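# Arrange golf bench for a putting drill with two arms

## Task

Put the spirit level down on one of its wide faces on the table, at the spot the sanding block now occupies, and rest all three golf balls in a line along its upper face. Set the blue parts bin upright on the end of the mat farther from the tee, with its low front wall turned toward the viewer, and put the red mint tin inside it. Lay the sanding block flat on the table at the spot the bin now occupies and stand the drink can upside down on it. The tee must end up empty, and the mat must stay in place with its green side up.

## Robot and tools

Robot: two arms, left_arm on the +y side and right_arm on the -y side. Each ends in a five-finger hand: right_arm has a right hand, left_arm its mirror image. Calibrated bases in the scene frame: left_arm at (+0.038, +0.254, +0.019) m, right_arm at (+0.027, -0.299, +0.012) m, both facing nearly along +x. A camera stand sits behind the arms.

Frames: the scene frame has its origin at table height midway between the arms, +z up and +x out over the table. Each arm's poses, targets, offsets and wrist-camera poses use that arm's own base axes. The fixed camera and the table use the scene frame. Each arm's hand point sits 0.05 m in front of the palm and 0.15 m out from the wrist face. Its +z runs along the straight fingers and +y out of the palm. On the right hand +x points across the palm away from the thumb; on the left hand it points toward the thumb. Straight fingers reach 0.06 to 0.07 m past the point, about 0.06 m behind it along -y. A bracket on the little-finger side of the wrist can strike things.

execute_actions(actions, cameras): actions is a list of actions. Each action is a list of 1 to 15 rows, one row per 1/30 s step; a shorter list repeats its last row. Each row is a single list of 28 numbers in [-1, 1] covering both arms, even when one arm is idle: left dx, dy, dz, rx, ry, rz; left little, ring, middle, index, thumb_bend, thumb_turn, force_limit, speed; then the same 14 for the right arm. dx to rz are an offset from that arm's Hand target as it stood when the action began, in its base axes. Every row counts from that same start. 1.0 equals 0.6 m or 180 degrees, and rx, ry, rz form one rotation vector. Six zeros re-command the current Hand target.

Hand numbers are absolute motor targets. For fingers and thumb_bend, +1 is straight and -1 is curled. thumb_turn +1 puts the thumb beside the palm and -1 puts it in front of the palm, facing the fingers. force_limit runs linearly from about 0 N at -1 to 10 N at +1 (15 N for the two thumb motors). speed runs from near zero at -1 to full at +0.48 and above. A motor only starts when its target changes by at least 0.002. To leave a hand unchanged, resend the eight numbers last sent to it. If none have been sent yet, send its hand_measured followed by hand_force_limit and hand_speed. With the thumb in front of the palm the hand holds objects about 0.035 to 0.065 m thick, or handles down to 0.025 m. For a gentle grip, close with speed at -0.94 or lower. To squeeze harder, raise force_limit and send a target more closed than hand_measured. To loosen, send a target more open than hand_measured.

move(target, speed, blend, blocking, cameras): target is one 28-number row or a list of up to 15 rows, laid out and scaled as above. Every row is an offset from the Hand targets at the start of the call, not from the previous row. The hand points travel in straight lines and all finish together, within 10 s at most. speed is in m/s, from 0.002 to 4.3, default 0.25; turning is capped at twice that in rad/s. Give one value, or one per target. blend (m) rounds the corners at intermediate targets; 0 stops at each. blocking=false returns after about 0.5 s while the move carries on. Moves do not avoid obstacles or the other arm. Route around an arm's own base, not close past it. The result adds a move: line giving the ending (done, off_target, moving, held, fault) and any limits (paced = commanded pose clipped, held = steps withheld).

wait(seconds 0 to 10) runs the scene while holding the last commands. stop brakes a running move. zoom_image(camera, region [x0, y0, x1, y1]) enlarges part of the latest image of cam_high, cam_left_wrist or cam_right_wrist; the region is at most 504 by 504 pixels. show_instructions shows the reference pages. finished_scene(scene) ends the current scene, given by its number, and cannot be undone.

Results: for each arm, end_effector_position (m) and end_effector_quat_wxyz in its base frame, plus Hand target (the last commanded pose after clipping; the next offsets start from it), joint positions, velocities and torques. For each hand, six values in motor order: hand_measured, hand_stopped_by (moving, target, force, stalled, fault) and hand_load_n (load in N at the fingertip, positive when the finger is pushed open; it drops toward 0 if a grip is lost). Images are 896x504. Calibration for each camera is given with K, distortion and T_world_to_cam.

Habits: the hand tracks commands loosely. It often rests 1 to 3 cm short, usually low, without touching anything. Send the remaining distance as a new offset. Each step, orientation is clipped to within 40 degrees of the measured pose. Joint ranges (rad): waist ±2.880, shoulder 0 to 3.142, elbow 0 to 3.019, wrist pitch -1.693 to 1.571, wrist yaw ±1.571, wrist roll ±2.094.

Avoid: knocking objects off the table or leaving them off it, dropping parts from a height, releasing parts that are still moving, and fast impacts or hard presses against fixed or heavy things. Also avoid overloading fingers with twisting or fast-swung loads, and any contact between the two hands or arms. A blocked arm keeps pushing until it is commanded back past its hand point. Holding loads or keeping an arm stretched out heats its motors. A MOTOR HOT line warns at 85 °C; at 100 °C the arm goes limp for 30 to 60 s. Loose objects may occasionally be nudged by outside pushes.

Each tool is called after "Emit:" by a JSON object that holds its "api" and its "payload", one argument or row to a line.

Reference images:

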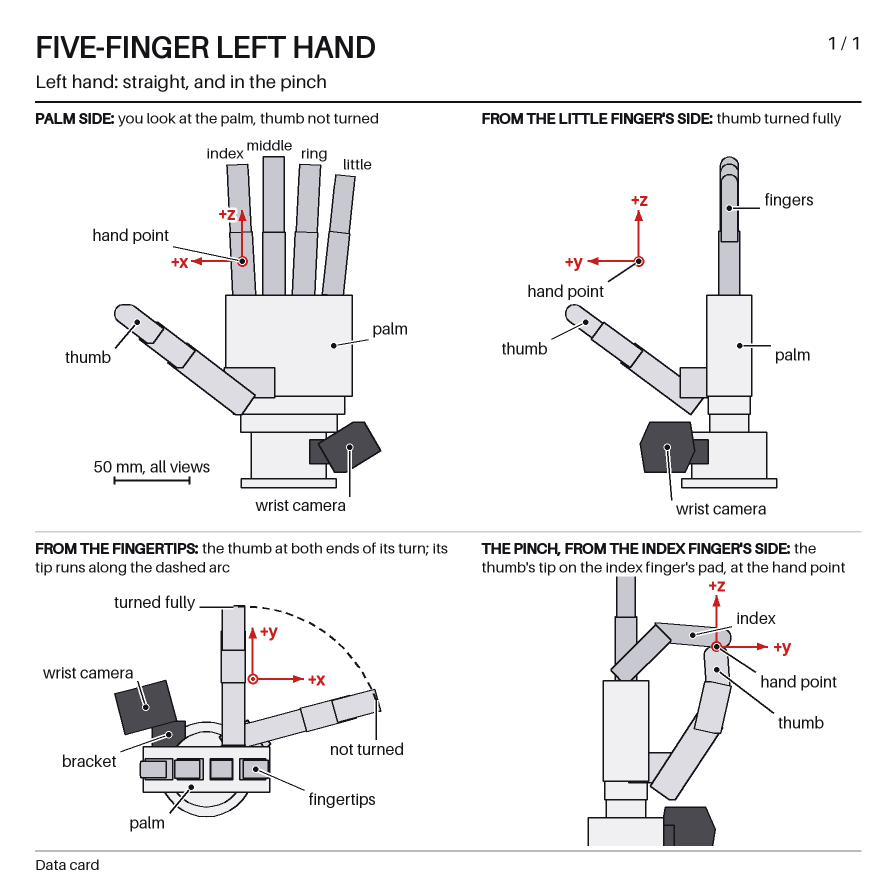

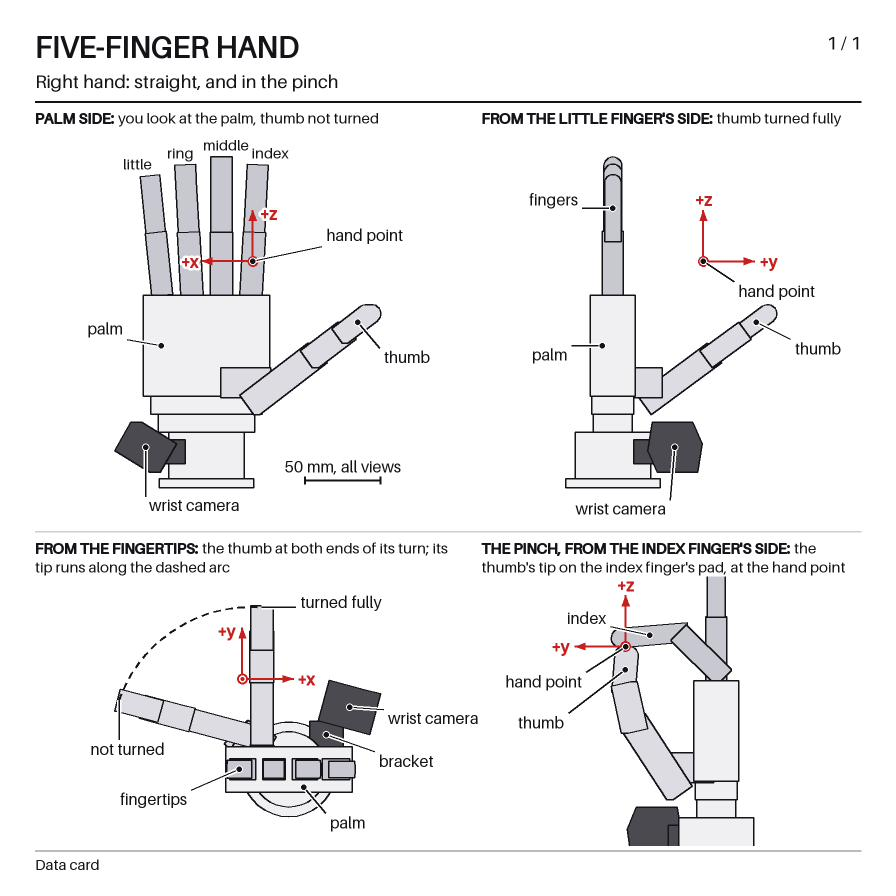

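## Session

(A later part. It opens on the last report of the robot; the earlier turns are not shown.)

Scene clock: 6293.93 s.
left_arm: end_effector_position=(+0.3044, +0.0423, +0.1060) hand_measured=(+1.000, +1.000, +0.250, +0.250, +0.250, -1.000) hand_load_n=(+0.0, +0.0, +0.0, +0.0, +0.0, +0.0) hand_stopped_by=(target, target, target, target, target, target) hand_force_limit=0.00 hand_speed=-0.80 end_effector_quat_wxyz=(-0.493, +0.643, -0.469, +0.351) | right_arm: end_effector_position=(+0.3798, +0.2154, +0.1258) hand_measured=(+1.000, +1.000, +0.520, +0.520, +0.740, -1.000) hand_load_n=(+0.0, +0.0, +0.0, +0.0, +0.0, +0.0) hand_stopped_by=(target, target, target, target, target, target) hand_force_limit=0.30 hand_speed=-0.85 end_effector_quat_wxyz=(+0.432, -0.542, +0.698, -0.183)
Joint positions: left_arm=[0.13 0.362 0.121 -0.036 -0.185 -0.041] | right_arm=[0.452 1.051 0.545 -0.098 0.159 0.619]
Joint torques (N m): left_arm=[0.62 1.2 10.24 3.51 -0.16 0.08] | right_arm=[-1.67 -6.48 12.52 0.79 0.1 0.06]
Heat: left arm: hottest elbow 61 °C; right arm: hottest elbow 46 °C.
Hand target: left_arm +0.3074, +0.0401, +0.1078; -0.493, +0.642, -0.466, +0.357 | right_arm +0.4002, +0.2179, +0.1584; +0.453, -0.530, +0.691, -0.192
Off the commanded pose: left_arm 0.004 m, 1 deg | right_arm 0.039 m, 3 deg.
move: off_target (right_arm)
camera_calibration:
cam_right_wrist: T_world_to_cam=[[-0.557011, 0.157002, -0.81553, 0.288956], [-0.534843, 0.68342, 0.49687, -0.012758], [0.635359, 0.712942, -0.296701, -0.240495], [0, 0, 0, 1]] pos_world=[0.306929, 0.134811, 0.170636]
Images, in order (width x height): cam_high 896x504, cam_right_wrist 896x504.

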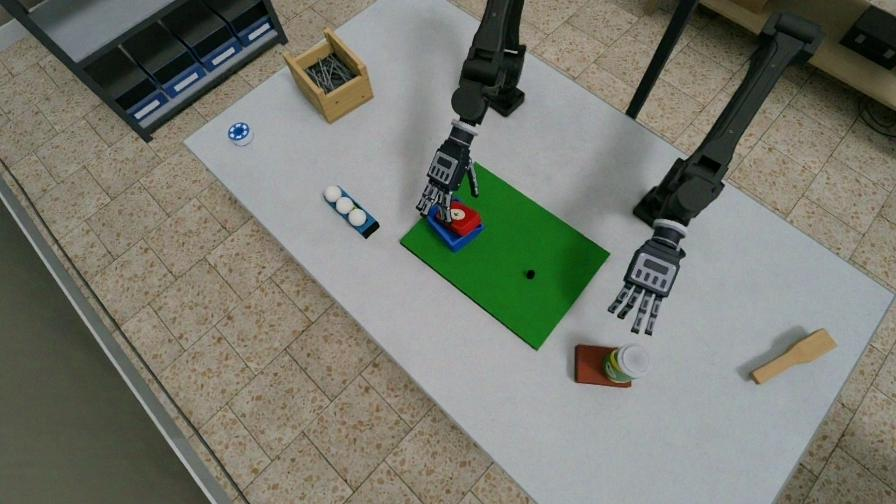

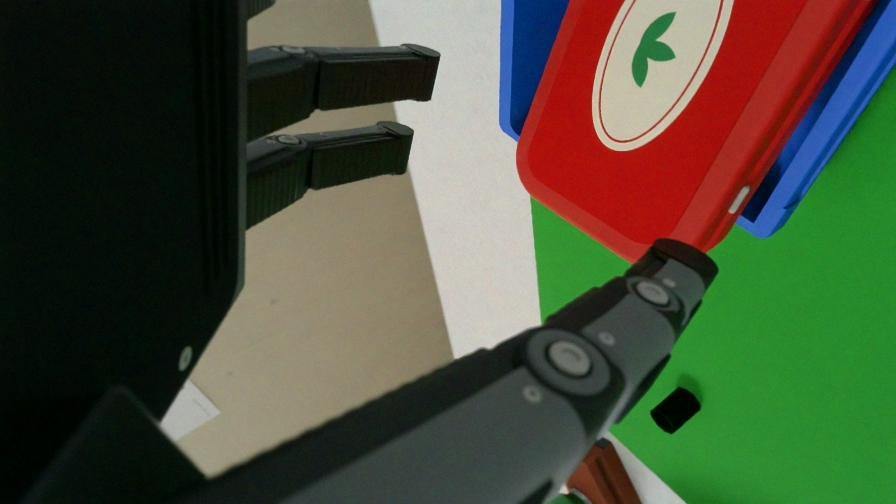

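Emit:
{"api": "move", "payload": {
  "target": [
    [0.0,0.0,0.0,0,0,0,1,1,0.25,0.25,0.25,-1,0.0,-0.8,0.0,-0.25,0.02,0,0,0,1,1,0.52,0.52,0.74,-1,0.3,-0.85],
    [0.0,0.0,0.0,0,0,0,1,1,0.25,0.25,0.25,-1,0.0,-0.8,-0.22,-0.6,0.0,-0.139,0,0,1,1,0.52,0.52,0.74,-1,0.3,-0.85],
    [0.0,0.0,0.0,0,0,0,1,1,0.25,0.25,0.25,-1,0.0,-0.8,-0.25,-0.7,-0.06,-0.139,0,0,1,1,0.52,0.52,0.74,-1,0.3,-0.85]
  ],
  "speed": [0.12,0.2,0.12],
  "blend": [0.03,0.03,0],
  "cameras": ["cam_high","cam_right_wrist"]
}}

Emit:
{"api": "zoom_image", "payload": {
  "camera": "cam_high",
  "region": [400, 160, 520, 260]
}}

Emit:
{"api": "zoom_image", "payload": {
  "camera": "cam_high",
  "region": [300, 160, 420, 260]
}}

Emit:
{"api": "zoom_image", "payload": {
  "camera": "cam_high",
  "region": [540, 310, 680, 410]
}}

Scene clock: 6317.00 s.
left_arm: end_effector_position=(+0.3044, +0.0423, +0.1060) hand_measured=(+1.000, +1.000, +0.250, +0.250, +0.250, -1.000) hand_load_n=(+0.0, +0.0, +0.0, +0.0, +0.0, +0.0) hand_stopped_by=(target, target, target, target, target, target) hand_force_limit=0.00 hand_speed=-0.80 end_effector_quat_wxyz=(-0.493, +0.643, -0.469, +0.351) | right_arm: end_effector_position=(+0.2430, -0.1829, +0.1058) hand_measured=(+1.000, +1.000, +0.520, +0.520, +0.740, -1.000) hand_load_n=(+0.0, +0.0, +0.0, +0.0, +0.0, +0.0) hand_stopped_by=(target, target, target, target, target, target) hand_force_limit=0.30 hand_speed=-0.85 end_effector_quat_wxyz=(-0.335, +0.613, -0.644, +0.313)
Joint positions: left_arm=[0.13 0.362 0.121 -0.036 -0.185 -0.041] | right_arm=[-1.07 0.95 0.545 -0.581 -0.802 -0.768]
Joint torques (N m): left_arm=[0.62 1.2 10.24 3.52 -0.16 0.08] | right_arm=[-1.32 -4.07 11.15 1.21 -0.46 0.06]
Heat: left arm: hottest elbow 61 °C; right arm: hottest elbow 54 °C.
Hand target: left_arm +0.3074, +0.0401, +0.1078; -0.493, +0.642, -0.466, +0.357 | right_arm +0.2502, -0.2019, +0.1223; -0.328, +0.616, -0.633, +0.337
Off the commanded pose: left_arm 0.004 m, 1 deg | right_arm 0.026 m, 3 deg.
move: off_target (right_arm)
camera_calibration:
cam_right_wrist: T_world_to_cam=[[-0.534573, -0.156629, -0.830481, 0.197749], [-0.552441, 0.808422, 0.203132, 0.254424], [0.639563, 0.567381, -0.518689, 0.120135], [0, 0, 0, 1]] pos_world=[0.169431, -0.242872, 0.174858]
Images, in order (width x height): cam_high 896x504, cam_right_wrist 896x504.

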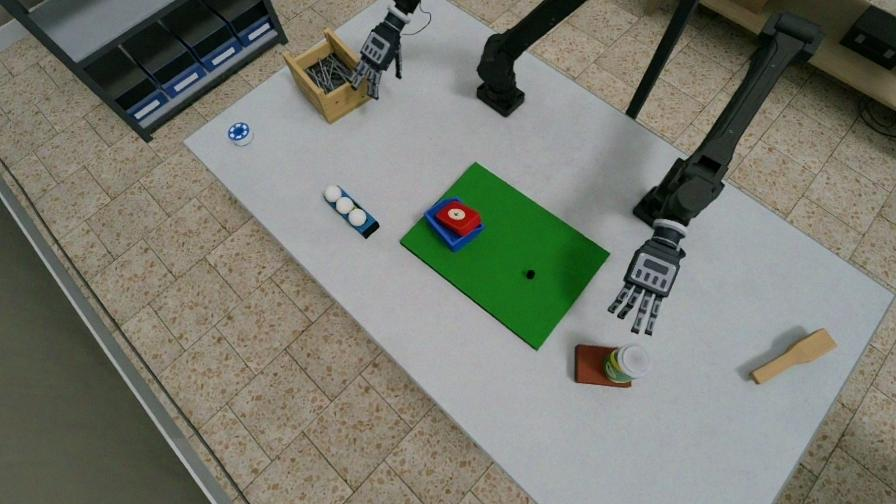

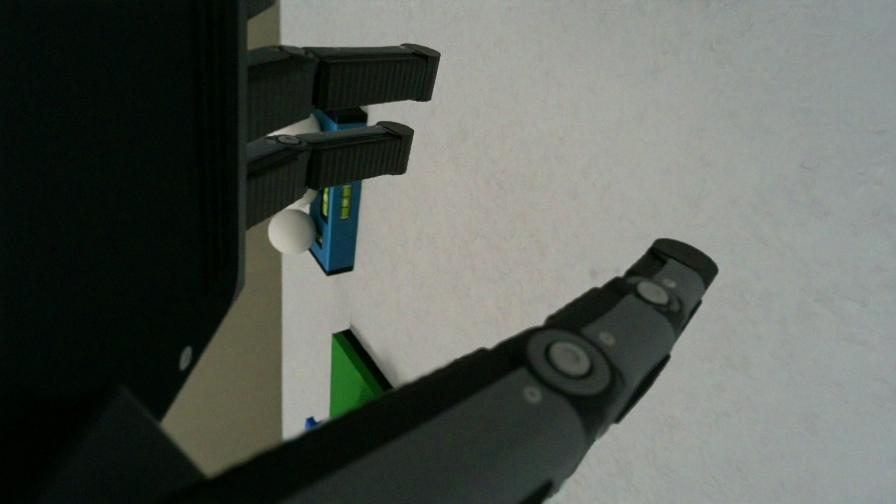

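Scaled by 4.200.

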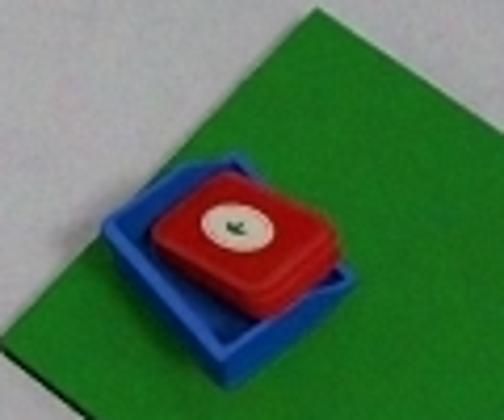

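Scaled by 4.200.

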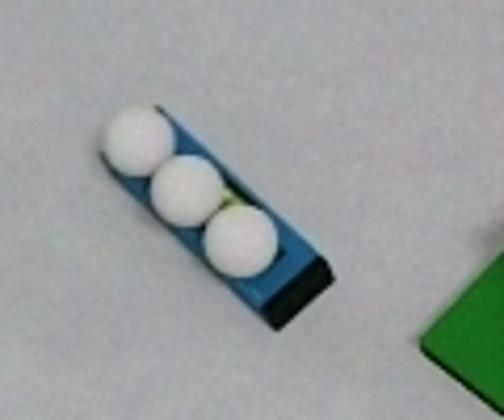

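Scaled by 3.600.

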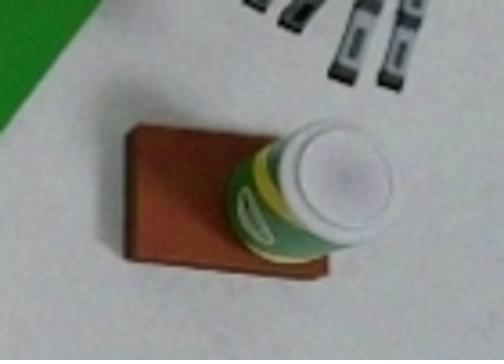

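Emit:
{"api": "zoom_image", "payload": {
  "camera": "cam_high",
  "region": [420, 190, 490, 250]
}}

Scaled by 7.200.

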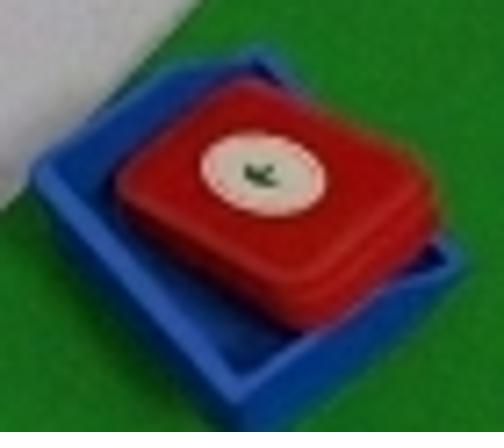

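Emit:
{"api": "finished_scene", "payload": {
  "scene": 2
}}

The scene is finished: the task was done.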